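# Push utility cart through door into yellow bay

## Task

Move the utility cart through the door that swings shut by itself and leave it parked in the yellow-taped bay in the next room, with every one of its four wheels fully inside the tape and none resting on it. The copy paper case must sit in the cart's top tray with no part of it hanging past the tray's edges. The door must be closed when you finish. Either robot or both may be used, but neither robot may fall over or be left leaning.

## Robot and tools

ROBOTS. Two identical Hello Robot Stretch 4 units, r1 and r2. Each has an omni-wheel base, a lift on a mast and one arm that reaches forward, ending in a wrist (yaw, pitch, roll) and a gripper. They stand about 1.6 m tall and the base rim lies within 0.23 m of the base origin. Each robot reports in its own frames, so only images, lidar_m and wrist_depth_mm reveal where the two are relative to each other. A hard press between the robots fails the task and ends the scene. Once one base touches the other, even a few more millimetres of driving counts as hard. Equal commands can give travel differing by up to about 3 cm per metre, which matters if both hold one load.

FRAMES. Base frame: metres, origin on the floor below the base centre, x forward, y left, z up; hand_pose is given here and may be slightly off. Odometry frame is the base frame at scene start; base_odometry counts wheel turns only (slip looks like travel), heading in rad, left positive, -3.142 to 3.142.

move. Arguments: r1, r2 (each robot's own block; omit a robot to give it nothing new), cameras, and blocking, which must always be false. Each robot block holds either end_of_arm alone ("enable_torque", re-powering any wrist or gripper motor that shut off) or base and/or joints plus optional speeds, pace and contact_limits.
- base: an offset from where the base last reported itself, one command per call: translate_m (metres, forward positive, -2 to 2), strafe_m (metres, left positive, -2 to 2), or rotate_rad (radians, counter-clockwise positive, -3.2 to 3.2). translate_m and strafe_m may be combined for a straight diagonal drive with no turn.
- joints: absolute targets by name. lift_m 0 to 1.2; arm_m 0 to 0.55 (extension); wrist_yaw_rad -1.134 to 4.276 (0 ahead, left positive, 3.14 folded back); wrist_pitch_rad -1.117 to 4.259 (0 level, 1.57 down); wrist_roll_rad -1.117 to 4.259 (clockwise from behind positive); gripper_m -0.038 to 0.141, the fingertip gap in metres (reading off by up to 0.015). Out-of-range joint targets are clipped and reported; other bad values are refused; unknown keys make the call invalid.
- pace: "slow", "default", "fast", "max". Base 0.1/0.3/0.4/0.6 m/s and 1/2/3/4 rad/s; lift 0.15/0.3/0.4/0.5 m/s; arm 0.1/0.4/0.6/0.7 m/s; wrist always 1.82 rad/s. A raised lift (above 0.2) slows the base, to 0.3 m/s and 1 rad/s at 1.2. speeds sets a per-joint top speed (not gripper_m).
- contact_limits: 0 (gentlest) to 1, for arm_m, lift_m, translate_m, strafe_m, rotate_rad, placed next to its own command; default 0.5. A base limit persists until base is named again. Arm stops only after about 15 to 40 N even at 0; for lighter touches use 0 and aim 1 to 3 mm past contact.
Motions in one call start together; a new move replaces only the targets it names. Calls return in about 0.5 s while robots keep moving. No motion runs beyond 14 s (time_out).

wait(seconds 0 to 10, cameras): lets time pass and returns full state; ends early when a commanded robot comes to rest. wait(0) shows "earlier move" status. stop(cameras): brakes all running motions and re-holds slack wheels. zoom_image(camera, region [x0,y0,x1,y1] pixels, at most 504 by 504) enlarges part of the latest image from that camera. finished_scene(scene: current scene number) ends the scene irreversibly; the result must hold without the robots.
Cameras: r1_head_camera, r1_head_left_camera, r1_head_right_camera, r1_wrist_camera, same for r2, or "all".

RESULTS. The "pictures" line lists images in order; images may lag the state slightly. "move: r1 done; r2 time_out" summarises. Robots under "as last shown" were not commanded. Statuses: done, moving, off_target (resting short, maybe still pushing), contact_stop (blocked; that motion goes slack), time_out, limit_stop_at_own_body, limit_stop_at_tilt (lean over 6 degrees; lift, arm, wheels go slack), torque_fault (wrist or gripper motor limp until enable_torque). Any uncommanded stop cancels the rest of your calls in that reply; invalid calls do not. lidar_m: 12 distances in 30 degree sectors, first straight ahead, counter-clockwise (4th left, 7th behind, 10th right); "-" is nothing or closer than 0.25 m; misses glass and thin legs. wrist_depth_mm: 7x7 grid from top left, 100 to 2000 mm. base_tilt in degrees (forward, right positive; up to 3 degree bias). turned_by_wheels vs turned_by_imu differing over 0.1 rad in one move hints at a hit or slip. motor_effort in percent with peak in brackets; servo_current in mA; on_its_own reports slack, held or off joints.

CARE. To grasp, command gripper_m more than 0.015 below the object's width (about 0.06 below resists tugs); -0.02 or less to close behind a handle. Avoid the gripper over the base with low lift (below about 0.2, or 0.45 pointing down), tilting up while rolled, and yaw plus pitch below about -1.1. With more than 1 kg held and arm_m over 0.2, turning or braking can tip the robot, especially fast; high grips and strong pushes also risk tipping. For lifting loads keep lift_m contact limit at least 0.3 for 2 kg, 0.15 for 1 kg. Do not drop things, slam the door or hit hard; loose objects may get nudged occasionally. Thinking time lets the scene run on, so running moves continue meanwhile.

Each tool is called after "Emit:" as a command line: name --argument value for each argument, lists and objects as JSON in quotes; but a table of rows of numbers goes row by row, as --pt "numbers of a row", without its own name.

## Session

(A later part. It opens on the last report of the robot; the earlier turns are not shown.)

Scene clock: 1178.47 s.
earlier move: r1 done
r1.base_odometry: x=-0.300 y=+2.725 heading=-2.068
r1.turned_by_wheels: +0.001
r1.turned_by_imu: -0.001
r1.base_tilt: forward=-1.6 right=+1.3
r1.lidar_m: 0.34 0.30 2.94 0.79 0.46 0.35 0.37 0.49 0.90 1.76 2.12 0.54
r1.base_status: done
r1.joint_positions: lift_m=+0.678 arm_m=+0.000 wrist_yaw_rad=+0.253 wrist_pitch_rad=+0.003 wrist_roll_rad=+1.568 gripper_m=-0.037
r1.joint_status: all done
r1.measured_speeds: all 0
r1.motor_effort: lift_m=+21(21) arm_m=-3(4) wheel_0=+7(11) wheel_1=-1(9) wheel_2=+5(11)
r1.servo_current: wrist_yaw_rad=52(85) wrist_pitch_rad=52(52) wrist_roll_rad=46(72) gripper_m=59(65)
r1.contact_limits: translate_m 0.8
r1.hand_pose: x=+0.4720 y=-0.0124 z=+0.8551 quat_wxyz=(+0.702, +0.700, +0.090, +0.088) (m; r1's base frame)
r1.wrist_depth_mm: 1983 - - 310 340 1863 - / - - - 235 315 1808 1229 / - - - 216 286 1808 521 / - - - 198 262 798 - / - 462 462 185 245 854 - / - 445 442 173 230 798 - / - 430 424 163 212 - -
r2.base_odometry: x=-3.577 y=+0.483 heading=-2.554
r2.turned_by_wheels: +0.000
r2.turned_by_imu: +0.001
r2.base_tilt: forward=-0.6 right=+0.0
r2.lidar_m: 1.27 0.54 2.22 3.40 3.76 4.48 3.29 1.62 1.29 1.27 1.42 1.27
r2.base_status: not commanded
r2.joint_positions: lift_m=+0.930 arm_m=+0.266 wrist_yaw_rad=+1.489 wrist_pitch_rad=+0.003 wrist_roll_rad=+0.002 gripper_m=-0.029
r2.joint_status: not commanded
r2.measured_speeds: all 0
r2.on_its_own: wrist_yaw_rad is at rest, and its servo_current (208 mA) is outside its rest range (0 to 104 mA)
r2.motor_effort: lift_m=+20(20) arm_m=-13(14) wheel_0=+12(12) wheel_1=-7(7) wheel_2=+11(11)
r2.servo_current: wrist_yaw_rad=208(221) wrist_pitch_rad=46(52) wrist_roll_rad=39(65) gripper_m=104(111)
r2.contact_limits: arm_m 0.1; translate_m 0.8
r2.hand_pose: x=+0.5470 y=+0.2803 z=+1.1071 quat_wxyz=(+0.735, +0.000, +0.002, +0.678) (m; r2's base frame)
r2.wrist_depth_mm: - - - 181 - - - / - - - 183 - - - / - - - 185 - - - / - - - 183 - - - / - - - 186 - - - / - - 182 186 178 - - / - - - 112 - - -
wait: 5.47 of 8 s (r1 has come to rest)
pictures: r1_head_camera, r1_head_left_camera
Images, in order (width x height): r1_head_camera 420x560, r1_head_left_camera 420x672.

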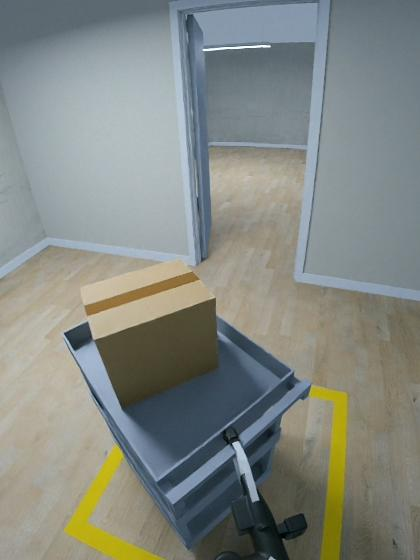

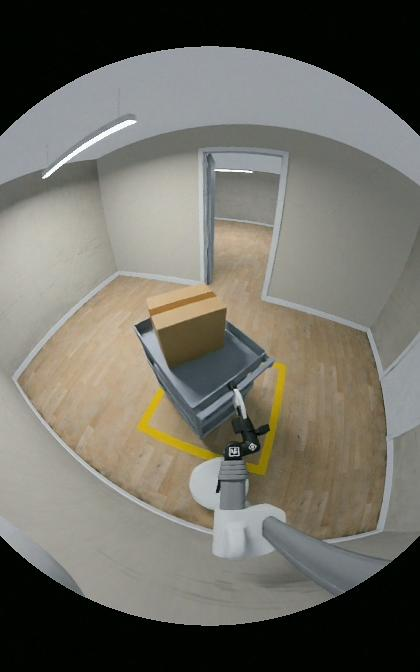

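Emit:
move --r1 '{"base":{"translate_m":-0.12,"strafe_m":-0.16},"pace":"slow","contact_limits":{"translate_m":0.8}}' --blocking false --cameras '[]'

Emit:
wait --seconds 8 --cameras '["r1_head_camera","r1_head_left_camera"]'

Scene clock: 1185.60 s.
move: r1 moving
r1.base_odometry: x=-0.305 y=+2.736 heading=-2.067
r1.turned_by_wheels: +0.001
r1.turned_by_imu: +0.001
r1.base_tilt: forward=-1.6 right=+1.3
r1.lidar_m: 0.32 0.30 2.95 0.76 0.46 0.36 0.39 0.46 0.90 1.77 2.09 0.56
r1.base_status: translate_m moving; strafe_m moving
r1.joint_positions: lift_m=+0.678 arm_m=+0.000 wrist_yaw_rad=+0.256 wrist_pitch_rad=+0.003 wrist_roll_rad=+1.568 gripper_m=-0.037
r1.joint_status: not commanded
r1.measured_speeds: translate_m=-0.030 strafe_m=-0.039 rotate_rad=+0.000 lift_m=+0.000 arm_m=+0.000 wrist_yaw_rad=+0.000 wrist_pitch_rad=+0.000 wrist_roll_rad=+0.000
r1.motor_effort: lift_m=+21(21) arm_m=-4(4) wheel_0=+9(10) wheel_1=-5(7) wheel_2=+10(13)
r1.servo_current: wrist_yaw_rad=72(72) wrist_pitch_rad=52(52) wrist_roll_rad=46(52) gripper_m=52(59)
r1.contact_limits: translate_m 0.8
r1.hand_pose: x=+0.4720 y=-0.0117 z=+0.8551 quat_wxyz=(+0.702, +0.700, +0.091, +0.089) (m; r1's base frame)
r1.wrist_depth_mm: 1983 - - 258 342 1808 - / - - - 236 315 1756 1308 / - - - 217 287 1808 521 / - - - 199 263 798 - / - 462 459 185 245 866 - / - 449 439 173 230 820 - / - 433 424 163 212 - -
r2.base_odometry: x=-3.577 y=+0.483 heading=-2.554
r2.turned_by_wheels: +0.000
r2.turned_by_imu: +0.000
r2.base_tilt: forward=-0.6 right=+0.0
r2.lidar_m: 1.29 0.53 2.23 3.42 3.79 4.51 3.32 1.60 1.29 1.25 1.43 1.32
r2.base_status: not commanded
r2.joint_positions: lift_m=+0.930 arm_m=+0.266 wrist_yaw_rad=+1.489 wrist_pitch_rad=+0.003 wrist_roll_rad=+0.002 gripper_m=-0.029
r2.joint_status: not commanded
r2.measured_speeds: all 0
r2.motor_effort: lift_m=+20(20) arm_m=-13(13) wheel_0=+12(12) wheel_1=-7(7) wheel_2=+11(11)
r2.servo_current: wrist_yaw_rad=208(221) wrist_pitch_rad=46(46) wrist_roll_rad=46(59) gripper_m=104(111)
r2.contact_limits: arm_m 0.1; translate_m 0.8
r2.hand_pose: x=+0.5470 y=+0.2803 z=+1.1071 quat_wxyz=(+0.735, +0.000, +0.002, +0.678) (m; r2's base frame)
r2.wrist_depth_mm: - - - 182 - - - / - - - 183 - - - / - - - 186 - - - / - - - 184 - - - / - - - 185 - - - / - - 182 187 177 - - / - - - 112 - - -
pictures: none
No camera images: "cameras" was empty.

Scene clock: 1188.37 s.
earlier move: r1 done
r1.base_odometry: x=-0.384 y=+2.907 heading=-2.067
r1.turned_by_wheels: +0.000
r1.turned_by_imu: +0.000
r1.base_tilt: forward=-1.6 right=+1.3
r1.lidar_m: 0.25 0.27 0.66 0.61 0.37 0.32 0.32 0.40 0.80 1.57 1.89 2.43
r1.base_status: done
r1.joint_positions: lift_m=+0.678 arm_m=+0.000 wrist_yaw_rad=+0.256 wrist_pitch_rad=+0.003 wrist_roll_rad=+1.568 gripper_m=-0.037
r1.joint_status: not commanded
r1.measured_speeds: all 0
r1.motor_effort: lift_m=+21(21) arm_m=-4(4) wheel_0=+7(11) wheel_1=+0(7) wheel_2=+6(13)
r1.servo_current: wrist_yaw_rad=52(72) wrist_pitch_rad=39(52) wrist_roll_rad=52(78) gripper_m=59(65)
r1.contact_limits: translate_m 0.8
r1.hand_pose: x=+0.4720 y=-0.0116 z=+0.8551 quat_wxyz=(+0.702, +0.700, +0.091, +0.089) (m; r1's base frame)
r1.wrist_depth_mm: - - - - - 1708 1205 / - - - 357 - 1756 1255 / - - - 340 397 1808 - / - - - 226 327 1808 500 / - - - 199 265 1983 - / - - 449 170 232 707 - / - 421 180 154 198 - -
r2.base_odometry: x=-3.577 y=+0.483 heading=-2.554
r2.turned_by_wheels: +0.000
r2.turned_by_imu: +0.000
r2.base_tilt: forward=-0.6 right=-0.1
r2.lidar_m: 1.26 0.53 2.23 3.39 3.77 4.51 3.34 1.61 1.29 1.27 1.41 1.28
r2.base_status: not commanded
r2.joint_positions: lift_m=+0.930 arm_m=+0.266 wrist_yaw_rad=+1.489 wrist_pitch_rad=+0.003 wrist_roll_rad=+0.002 gripper_m=-0.029
r2.joint_status: not commanded
r2.measured_speeds: all 0
r2.on_its_own: wrist_yaw_rad is at rest, and its servo_current (195 mA) is outside its rest range (0 to 104 mA)
r2.motor_effort: lift_m=+20(20) arm_m=-13(13) wheel_0=+12(13) wheel_1=-7(8) wheel_2=+11(11)
r2.servo_current: wrist_yaw_rad=195(228) wrist_pitch_rad=39(46) wrist_roll_rad=46(59) gripper_m=104(111)
r2.contact_limits: arm_m 0.1; translate_m 0.8
r2.hand_pose: x=+0.5470 y=+0.2803 z=+1.1071 quat_wxyz=(+0.735, +0.000, +0.002, +0.678) (m; r2's base frame)
r2.wrist_depth_mm: - - - 182 - - - / - - - 182 - - - / - - - 185 - - - / - - - 183 - - - / - - - 185 - - - / - - 182 186 177 - - / - - - 112 - - -
wait: 2.77 of 8 s (r1 has come to rest)
pictures: r1_head_camera, r1_head_left_camera
Images, in order (width x height): r1_head_camera 420x560, r1_head_left_camera 420x672.

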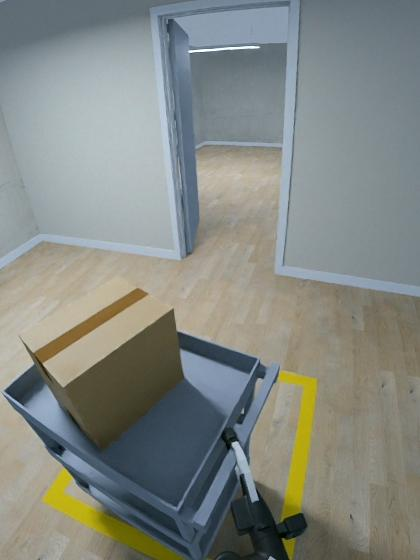

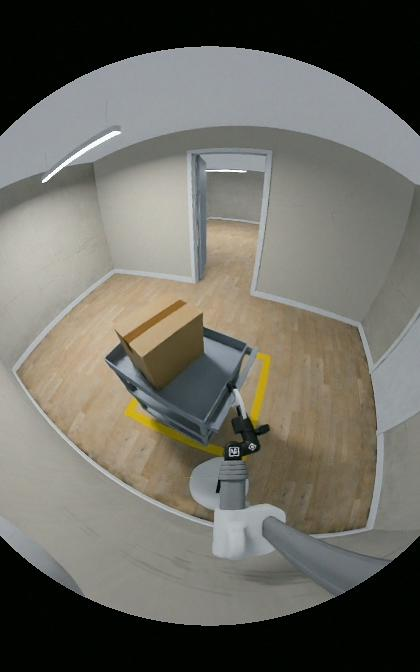

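Emit:
move --r1 '{"base":{"translate_m":-0.05,"strafe_m":-0.26},"joints":{"wrist_yaw_rad":0.5},"speeds":{"wrist_yaw_rad":0.1},"pace":"slow","contact_limits":{"translate_m":0.8}}' --blocking false --cameras '[]'

Emit:
wait --seconds 8 --cameras '["r1_head_camera","r1_head_left_camera"]'

Scene clock: 1197.10 s.
move: r1 moving
r1.base_odometry: x=-0.394 y=+2.915 heading=-2.066
r1.turned_by_wheels: +0.001
r1.turned_by_imu: +0.001
r1.base_tilt: forward=-1.6 right=+1.2
r1.lidar_m: 0.25 0.26 0.61 0.67 0.39 0.32 0.35 0.41 0.76 1.58 1.84 2.44
r1.base_status: translate_m moving; strafe_m moving
r1.joint_positions: lift_m=+0.678 arm_m=+0.000 wrist_yaw_rad=+0.299 wrist_pitch_rad=+0.003 wrist_roll_rad=+1.568 gripper_m=-0.037
r1.joint_status: wrist_yaw_rad moving
r1.measured_speeds: translate_m=-0.010 strafe_m=-0.051 rotate_rad=+0.003 lift_m=+0.000 arm_m=+0.000 wrist_yaw_rad=+0.108 wrist_pitch_rad=+0.000 wrist_roll_rad=+0.000
r1.motor_effort: lift_m=+21(21) arm_m=-3(4) wheel_0=+12(13) wheel_1=-7(7) wheel_2=+7(7)
r1.servo_current: wrist_yaw_rad=59(65) wrist_pitch_rad=39(46) wrist_roll_rad=52(59) gripper_m=52(65)
r1.contact_limits: translate_m 0.8
r1.hand_pose: x=+0.4723 y=+0.0013 z=+0.8551 quat_wxyz=(+0.700, +0.698, +0.106, +0.104) (m; r1's base frame)
r1.wrist_depth_mm: - - - - - 1708 1205 / - - - 355 - 1808 1229 / - - - 329 377 1808 1308 / - - - 221 309 1808 521 / - - - 192 262 1983 - / - - 455 169 231 750 - / - 418 410 155 202 - -
r2.base_odometry: x=-3.577 y=+0.483 heading=-2.554
r2.turned_by_wheels: +0.000
r2.turned_by_imu: +0.000
r2.base_tilt: forward=-0.6 right=+0.1
r2.lidar_m: 1.28 0.52 2.22 3.43 3.78 4.51 3.34 1.61 1.28 1.26 1.43 1.28
r2.base_status: not commanded
r2.joint_positions: lift_m=+0.930 arm_m=+0.266 wrist_yaw_rad=+1.489 wrist_pitch_rad=+0.003 wrist_roll_rad=+0.002 gripper_m=-0.029
r2.joint_status: not commanded
r2.measured_speeds: all 0
r2.motor_effort: lift_m=+20(20) arm_m=-13(13) wheel_0=+12(12) wheel_1=-7(7) wheel_2=+11(11)
r2.servo_current: wrist_yaw_rad=215(215) wrist_pitch_rad=39(46) wrist_roll_rad=52(52) gripper_m=98(111)
r2.contact_limits: arm_m 0.1; translate_m 0.8
r2.hand_pose: x=+0.5470 y=+0.2803 z=+1.1071 quat_wxyz=(+0.735, +0.000, +0.002, +0.678) (m; r2's base frame)
r2.wrist_depth_mm: - - - 183 - - - / - - - 182 - - - / - - - 185 - - - / - - - 184 - - - / - - - 185 - - - / - - 182 186 178 - - / - - - 112 - - -
pictures: none
No camera images: "cameras" was empty.

Scene clock: 1200.47 s.
earlier move: r1 done
r1.base_odometry: x=-0.589 y=+3.074 heading=-2.065
r1.turned_by_wheels: +0.001
r1.turned_by_imu: +0.002
r1.base_tilt: forward=-1.6 right=+1.3
r1.lidar_m: 0.44 0.25 0.31 0.70 0.43 0.34 0.34 0.45 0.87 1.30 1.56 2.40
r1.base_status: done
r1.joint_positions: lift_m=+0.678 arm_m=+0.000 wrist_yaw_rad=+0.512 wrist_pitch_rad=+0.003 wrist_roll_rad=+1.568 gripper_m=-0.037
r1.joint_status: all done
r1.measured_speeds: all 0
r1.motor_effort: lift_m=+21(21) arm_m=+4(4) wheel_0=+11(17) wheel_1=+2(7) wheel_2=+7(10)
r1.servo_current: wrist_yaw_rad=85(104) wrist_pitch_rad=39(52) wrist_roll_rad=65(78) gripper_m=52(65)
r1.contact_limits: translate_m 0.8
r1.hand_pose: x=+0.4651 y=+0.0652 z=+0.8552 quat_wxyz=(+0.685, +0.683, +0.180, +0.178) (m; r1's base frame)
r1.wrist_depth_mm: - - - - - 1756 1205 / - - - - - 1808 1229 / - - - 397 - 1808 1229 / - - - 263 387 1808 1308 / - - - 207 293 1808 508 / - - - 166 237 1808 580 / - - 180 141 193 - -
r2.base_odometry: x=-3.577 y=+0.483 heading=-2.554
r2.turned_by_wheels: +0.000
r2.turned_by_imu: +0.000
r2.base_tilt: forward=-0.6 right=+0.0
r2.lidar_m: 1.29 0.51 2.24 3.42 3.76 4.52 3.31 1.61 1.29 1.26 1.40 1.30
r2.base_status: not commanded
r2.joint_positions: lift_m=+0.930 arm_m=+0.266 wrist_yaw_rad=+1.489 wrist_pitch_rad=+0.003 wrist_roll_rad=+0.002 gripper_m=-0.029
r2.joint_status: not commanded
r2.measured_speeds: all 0
r2.on_its_own: wrist_yaw_rad is at rest, and its servo_current (208 mA) is outside its rest range (0 to 104 mA)
r2.motor_effort: lift_m=+20(20) arm_m=-13(13) wheel_0=+12(12) wheel_1=-7(7) wheel_2=+11(11)
r2.servo_current: wrist_yaw_rad=208(221) wrist_pitch_rad=39(46) wrist_roll_rad=46(65) gripper_m=98(111)
r2.contact_limits: arm_m 0.1; translate_m 0.8
r2.hand_pose: x=+0.5470 y=+0.2803 z=+1.1071 quat_wxyz=(+0.735, +0.000, +0.002, +0.678) (m; r2's base frame)
r2.wrist_depth_mm: - - - 182 - - - / - - - 183 - - - / - - - 185 - - - / - - - 184 - - - / - - - 185 - - - / - - 182 186 177 - - / - - - 112 - - -
wait: 3.37 of 8 s (r1 has come to rest)
pictures: r1_head_camera, r1_head_left_camera
Images, in order (width x height): r1_head_camera 420x560, r1_head_left_camera 420x672.

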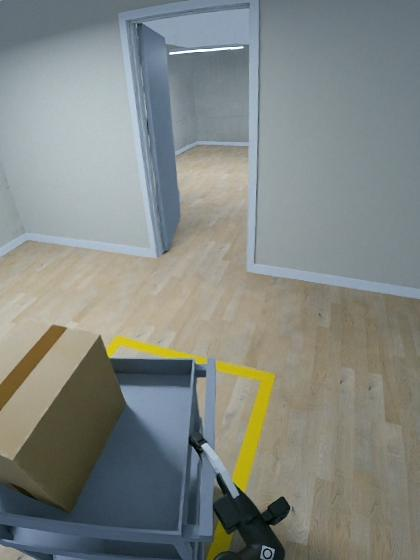

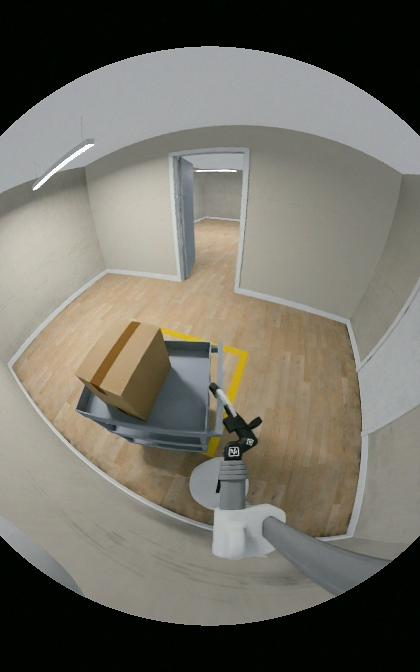

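Emit:
move --r1 '{"base":{"translate_m":0.05,"strafe_m":-0.25},"pace":"slow","contact_limits":{"translate_m":0.8}}' --blocking false --cameras '[]'

Emit:
wait --seconds 8 --cameras '[]'

Emit:
move --r1 '{"base":{"rotate_rad":0.55},"pace":"slow","contact_limits":{"rotate_rad":0.8}}' --blocking false --cameras '[]'

Emit:
wait --seconds 5 --cameras '["r1_head_camera","r1_head_left_camera"]'

Scene clock: 1247.60 s.
move: r1 moving
r1.base_odometry: x=-0.601 y=+3.078 heading=-2.064
r1.turned_by_wheels: +0.002
r1.turned_by_imu: +0.001
r1.base_tilt: forward=-1.6 right=+1.3
r1.lidar_m: 0.45 0.25 0.30 0.71 0.40 0.36 0.35 0.44 0.87 1.31 1.54 2.39
r1.base_status: translate_m moving; strafe_m moving
r1.joint_positions: lift_m=+0.678 arm_m=+0.000 wrist_yaw_rad=+0.514 wrist_pitch_rad=+0.003 wrist_roll_rad=+1.568 gripper_m=-0.037
r1.joint_status: not commanded
r1.measured_speeds: translate_m=+0.009 strafe_m=-0.052 rotate_rad=+0.002 lift_m=+0.000 arm_m=+0.000 wrist_yaw_rad=+0.015 wrist_pitch_rad=+0.000 wrist_roll_rad=+0.000
r1.motor_effort: lift_m=+21(21) arm_m=+4(4) wheel_0=+20(20) wheel_1=-1(4) wheel_2=+4(5)
r1.servo_current: wrist_yaw_rad=78(91) wrist_pitch_rad=46(46) wrist_roll_rad=59(59) gripper_m=59(72)
r1.contact_limits: translate_m 0.8
r1.hand_pose: x=+0.4650 y=+0.0657 z=+0.8552 quat_wxyz=(+0.685, +0.683, +0.181, +0.179) (m; r1's base frame)
r1.wrist_depth_mm: - - - - - 1756 1229 / - - - - - 1756 1255 / - - - 389 - 1808 1255 / - - - 264 392 1863 1308 / - - - 208 296 1808 508 / - - - 161 237 1863 559 / - - 181 142 198 - -
r2.base_odometry: x=-3.577 y=+0.483 heading=-2.554
r2.turned_by_wheels: +0.000
r2.turned_by_imu: +0.000
r2.base_tilt: forward=-0.6 right=+0.0
r2.lidar_m: 1.27 0.54 2.26 3.42 3.77 4.54 3.30 1.59 1.28 1.26 1.39 1.30
r2.base_status: not commanded
r2.joint_positions: lift_m=+0.930 arm_m=+0.266 wrist_yaw_rad=+1.489 wrist_pitch_rad=+0.003 wrist_roll_rad=+0.002 gripper_m=-0.029
r2.joint_status: not commanded
r2.measured_speeds: all 0
r2.motor_effort: lift_m=+20(20) arm_m=-13(13) wheel_0=+12(12) wheel_1=-7(7) wheel_2=+11(11)
r2.servo_current: wrist_yaw_rad=208(221) wrist_pitch_rad=33(46) wrist_roll_rad=46(59) gripper_m=111(111)
r2.contact_limits: arm_m 0.1; translate_m 0.8
r2.hand_pose: x=+0.5470 y=+0.2803 z=+1.1071 quat_wxyz=(+0.735, +0.000, +0.002, +0.678) (m; r2's base frame)
r2.wrist_depth_mm: - - - 182 - - - / - - - 182 - - - / - - - 185 - - - / - - - 183 - - - / - - - 185 - - - / - - 182 186 177 - - / - - - 112 - - -
pictures: none
No camera images: "cameras" was empty.

Scene clock: 1250.87 s.
earlier move: r1 done
r1.base_odometry: x=-0.832 y=+3.148 heading=-2.064
r1.turned_by_wheels: -0.001
r1.turned_by_imu: +0.002
r1.base_tilt: forward=-1.6 right=+1.3
r1.lidar_m: 0.47 0.25 0.32 0.90 0.53 0.46 0.48 0.58 1.10 1.10 1.31 2.29
r1.base_status: done
r1.joint_positions: lift_m=+0.678 arm_m=+0.000 wrist_yaw_rad=+0.522 wrist_pitch_rad=+0.003 wrist_roll_rad=+1.568 gripper_m=-0.037
r1.joint_status: not commanded
r1.measured_speeds: all 0
r1.on_its_own: wrist_yaw_rad is at rest, and its servo_current (137 mA) is outside its rest range (0 to 104 mA)
r1.motor_effort: lift_m=+21(21) arm_m=+4(4) wheel_0=+10(26) wheel_1=+4(7) wheel_2=-3(5)
r1.servo_current: wrist_yaw_rad=137(150) wrist_pitch_rad=46(52) wrist_roll_rad=65(72) gripper_m=52(72)
r1.contact_limits: translate_m 0.8
r1.hand_pose: x=+0.4645 y=+0.0680 z=+0.8553 quat_wxyz=(+0.684, +0.682, +0.183, +0.182) (m; r1's base frame)
r1.wrist_depth_mm: - - - - - 1756 1229 / - - - - - 1756 1229 / - - - 394 - 1756 1229 / - - - 338 413 1808 - / - - - 208 307 1863 504 / - - - 171 245 1863 559 / - - 176 149 178 - -
r2.base_odometry: x=-3.577 y=+0.483 heading=-2.554
r2.turned_by_wheels: +0.000
r2.turned_by_imu: +0.000
r2.base_tilt: forward=-0.6 right=+0.0
r2.lidar_m: 1.28 0.52 2.22 3.43 3.75 4.50 3.33 1.63 1.29 1.25 1.41 1.30
r2.base_status: not commanded
r2.joint_positions: lift_m=+0.930 arm_m=+0.266 wrist_yaw_rad=+1.489 wrist_pitch_rad=+0.003 wrist_roll_rad=+0.002 gripper_m=-0.029
r2.joint_status: not commanded
r2.measured_speeds: all 0
r2.on_its_own: wrist_yaw_rad is at rest, and its servo_current (208 mA) is outside its rest range (0 to 104 mA)
r2.motor_effort: lift_m=+20(20) arm_m=-13(13) wheel_0=+12(13) wheel_1=-7(7) wheel_2=+11(11)
r2.servo_current: wrist_yaw_rad=208(221) wrist_pitch_rad=39(46) wrist_roll_rad=46(59) gripper_m=104(111)
r2.contact_limits: arm_m 0.1; translate_m 0.8
r2.hand_pose: x=+0.5470 y=+0.2803 z=+1.1071 quat_wxyz=(+0.735, +0.000, +0.002, +0.678) (m; r2's base frame)
r2.wrist_depth_mm: - - - 182 - - - / - - - 183 - - - / - - - 185 - - - / - - - 184 - - - / - - - 185 - - - / - - 182 187 178 - - / - - - 112 - - -
wait: 3.27 of 8 s (r1 has come to rest)
pictures: none
No camera images: "cameras" was empty.

Scene clock: 1251.37 s.
move: r1 moving
r1.base_odometry: x=-0.832 y=+3.148 heading=-1.940
r1.turned_by_wheels: +0.124
r1.turned_by_imu: +0.125
r1.base_tilt: forward=-1.6 right=+1.3
r1.lidar_m: 0.26 0.25 0.38 0.78 0.53 0.45 0.49 0.67 1.12 1.11 1.45 2.28
r1.base_status: rotate_rad moving
r1.joint_positions: lift_m=+0.678 arm_m=+0.000 wrist_yaw_rad=+0.501 wrist_pitch_rad=+0.002 wrist_roll_rad=+1.568 gripper_m=-0.037
r1.joint_status: not commanded
r1.measured_speeds: translate_m=+0.001 strafe_m=+0.000 rotate_rad=+0.474 lift_m=+0.000 arm_m=+0.000 wrist_yaw_rad=-0.044 wrist_pitch_rad=+0.000 wrist_roll_rad=+0.000
r1.motor_effort: lift_m=+21(21) arm_m=+4(4) wheel_0=-8(10) wheel_1=-3(5) wheel_2=-9(11)
r1.servo_current: wrist_yaw_rad=59(137) wrist_pitch_rad=39(46) wrist_roll_rad=59(65) gripper_m=59(65)
r1.contact_limits: rotate_rad 0.8
r1.hand_pose: x=+0.4658 y=+0.0619 z=+0.8554 quat_wxyz=(+0.686, +0.684, +0.176, +0.175) (m; r1's base frame)
r1.wrist_depth_mm: - - - - - 1756 1229 / - - - - - 1756 1205 / - - - 387 - 1808 1229 / - - - 254 377 1808 496 / - - - 203 287 1808 508 / - - - 163 234 1863 580 / - 418 181 140 196 - -
r2.base_odometry: x=-3.577 y=+0.483 heading=-2.554
r2.turned_by_wheels: +0.000
r2.turned_by_imu: +0.000
r2.base_tilt: forward=-0.6 right=+0.0
r2.lidar_m: 1.26 0.55 2.25 3.41 3.78 4.52 3.28 1.57 1.28 1.25 1.41 1.28
r2.base_status: not commanded
r2.joint_positions: lift_m=+0.930 arm_m=+0.266 wrist_yaw_rad=+1.489 wrist_pitch_rad=+0.003 wrist_roll_rad=+0.002 gripper_m=-0.029
r2.joint_status: not commanded
r2.measured_speeds: all 0
r2.motor_effort: lift_m=+20(20) arm_m=-13(13) wheel_0=+12(12) wheel_1=-7(7) wheel_2=+11(11)
r2.servo_current: wrist_yaw_rad=234(234) wrist_pitch_rad=33(46) wrist_roll_rad=59(59) gripper_m=98(111)
r2.contact_limits: arm_m 0.1; translate_m 0.8
r2.hand_pose: x=+0.5470 y=+0.2803 z=+1.1071 quat_wxyz=(+0.735, +0.000, +0.002, +0.678) (m; r2's base frame)
r2.wrist_depth_mm: - - - 182 - - - / - - - 182 - - - / - - - 185 - - - / - - - 184 - - - / - - - 185 - - - / - - 182 187 178 - - / - - - 113 - - -
pictures: none
No camera images: "cameras" was empty.

Scene clock: 1252.83 s.
earlier move: r1 done
r1.base_odometry: x=-0.832 y=+3.148 heading=-1.514
r1.turned_by_wheels: +0.426
r1.turned_by_imu: +0.384
r1.base_tilt: forward=-1.6 right=+1.3
r1.lidar_m: 0.43 0.28 0.98 0.57 0.48 0.49 0.57 1.09 1.10 1.26 2.28 2.26
r1.base_status: done
r1.joint_positions: lift_m=+0.678 arm_m=+0.000 wrist_yaw_rad=+0.503 wrist_pitch_rad=+0.002 wrist_roll_rad=+1.568 gripper_m=-0.037
r1.joint_status: not commanded
r1.measured_speeds: all 0
r1.motor_effort: lift_m=+21(21) arm_m=-4(4) wheel_0=+3(22) wheel_1=-2(9) wheel_2=+3(21)
r1.servo_current: wrist_yaw_rad=59(137) wrist_pitch_rad=46(46) wrist_roll_rad=59(72) gripper_m=52(65)
r1.contact_limits: rotate_rad 0.8
r1.hand_pose: x=+0.4658 y=+0.0623 z=+0.8554 quat_wxyz=(+0.686, +0.684, +0.176, +0.175) (m; r1's base frame)
r1.wrist_depth_mm: - - - 230 304 - - / - - - 213 286 1863 1229 / - - - 202 270 1921 - / - - - 193 254 820 - / - 452 452 182 241 - - / - 445 442 173 229 - - / - 436 430 165 217 - -
r2.base_odometry: x=-3.577 y=+0.483 heading=-2.554
r2.turned_by_wheels: +0.000
r2.turned_by_imu: +0.000
r2.base_tilt: forward=-0.6 right=+0.0
r2.lidar_m: 1.26 0.50 2.23 3.42 3.76 4.54 3.31 1.60 1.28 1.27 1.41 1.29
r2.base_status: not commanded
r2.joint_positions: lift_m=+0.930 arm_m=+0.266 wrist_yaw_rad=+1.489 wrist_pitch_rad=+0.003 wrist_roll_rad=+0.002 gripper_m=-0.029
r2.joint_status: not commanded
r2.measured_speeds: all 0
r2.on_its_own: wrist_yaw_rad is at rest, and its servo_current (202 mA) is outside its rest range (0 to 104 mA)
r2.motor_effort: lift_m=+20(20) arm_m=-13(13) wheel_0=+12(12) wheel_1=-7(7) wheel_2=+11(11)
r2.servo_current: wrist_yaw_rad=202(234) wrist_pitch_rad=39(46) wrist_roll_rad=59(65) gripper_m=111(117)
r2.contact_limits: arm_m 0.1; translate_m 0.8
r2.hand_pose: x=+0.5470 y=+0.2803 z=+1.1071 quat_wxyz=(+0.735, +0.000, +0.002, +0.678) (m; r2's base frame)
r2.wrist_depth_mm: - - - 182 - - - / - - - 183 - - - / - - - 185 - - - / - - - 184 - - - / - - - 185 - - - / - - 181 187 178 - - / - - - 112 - - -
wait: 1.47 of 5 s (r1 has come to rest)
pictures: r1_head_camera, r1_head_left_camera
Images, in order (width x height): r1_head_camera 420x560, r1_head_left_camera 420x672.

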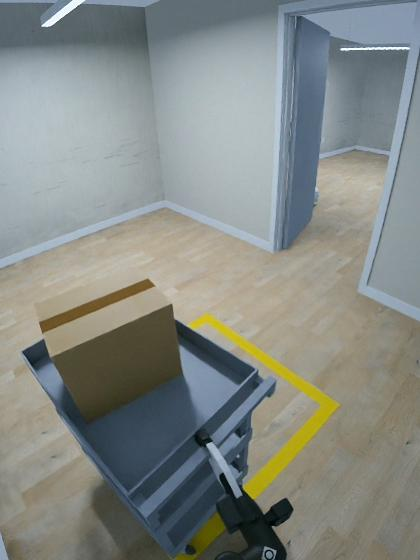

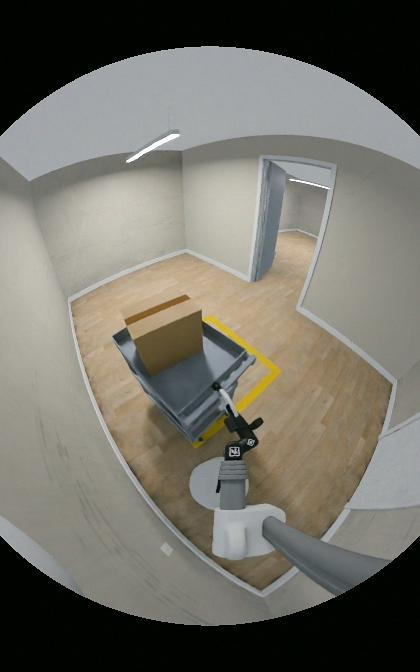

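Emit:
move --blocking false --cameras '["r1_head_camera","r1_head_left_camera","r1_wrist_camera"]'

Scene clock: 1292.53 s.
r1.base_odometry: x=-0.832 y=+3.148 heading=-1.514
r1.turned_by_wheels: +0.000
r1.turned_by_imu: +0.000
r1.base_tilt: forward=-1.6 right=+1.3
r1.lidar_m: 0.42 0.29 0.98 0.58 0.49 0.48 0.56 1.09 1.10 1.25 2.28 2.25
r1.base_status: done
r1.joint_positions: lift_m=+0.678 arm_m=+0.000 wrist_yaw_rad=+0.503 wrist_pitch_rad=+0.002 wrist_roll_rad=+1.568 gripper_m=-0.037
r1.joint_status: not commanded
r1.measured_speeds: all 0
r1.motor_effort: lift_m=+21(21) arm_m=-4(4) wheel_0=+3(22) wheel_1=-2(9) wheel_2=+3(21)
r1.servo_current: wrist_yaw_rad=52(137) wrist_pitch_rad=46(46) wrist_roll_rad=52(72) gripper_m=52(65)
r1.contact_limits: rotate_rad 0.8
r1.hand_pose: x=+0.4658 y=+0.0623 z=+0.8554 quat_wxyz=(+0.686, +0.684, +0.176, +0.175) (m; r1's base frame)
r1.wrist_depth_mm: - - - 230 304 - - / - - - 213 286 1863 1229 / - - - 202 270 1921 - / - - - 193 253 831 - / - 452 452 181 241 - - / - 442 442 173 229 - - / - 433 433 164 217 - -
r2.base_odometry: x=-3.577 y=+0.483 heading=-2.554
r2.turned_by_wheels: +0.000
r2.turned_by_imu: +0.000
r2.base_tilt: forward=-0.6 right=+0.0
r2.lidar_m: 1.27 0.53 2.26 3.42 3.77 4.52 3.30 1.60 1.26 1.25 1.39 1.31
r2.base_status: not commanded
r2.joint_positions: lift_m=+0.930 arm_m=+0.266 wrist_yaw_rad=+1.489 wrist_pitch_rad=+0.003 wrist_roll_rad=+0.002 gripper_m=-0.029
r2.joint_status: not commanded
r2.measured_speeds: all 0
r2.on_its_own: wrist_yaw_rad is at rest, and its servo_current (202 mA) is outside its rest range (0 to 104 mA)
r2.motor_effort: lift_m=+20(20) arm_m=-13(13) wheel_0=+12(12) wheel_1=-7(7) wheel_2=+11(11)
r2.servo_current: wrist_yaw_rad=202(234) wrist_pitch_rad=39(46) wrist_roll_rad=46(65) gripper_m=98(117)
r2.contact_limits: arm_m 0.1; translate_m 0.8
r2.hand_pose: x=+0.5470 y=+0.2803 z=+1.1071 quat_wxyz=(+0.735, +0.000, +0.002, +0.678) (m; r2's base frame)
r2.wrist_depth_mm: - - - 182 - - - / - - - 182 - - - / - - - 185 - - - / - - - 183 - - - / - - - 185 - - - / - - 182 186 178 - - / - - - 112 - - -
pictures: r1_head_camera, r1_head_left_camera, r1_wrist_camera
Images, in order (width x height): r1_head_camera 420x560, r1_head_left_camera 420x672, r1_wrist_camera 616x392.

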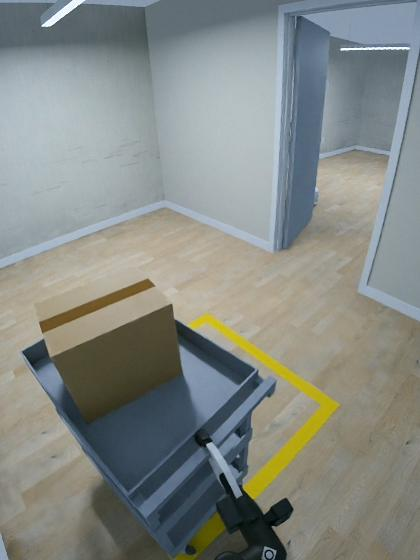

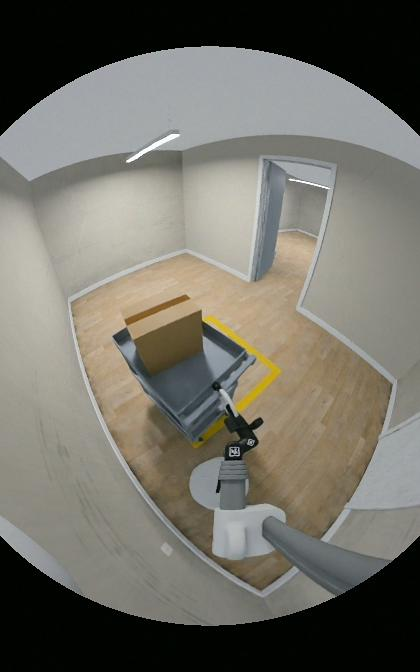

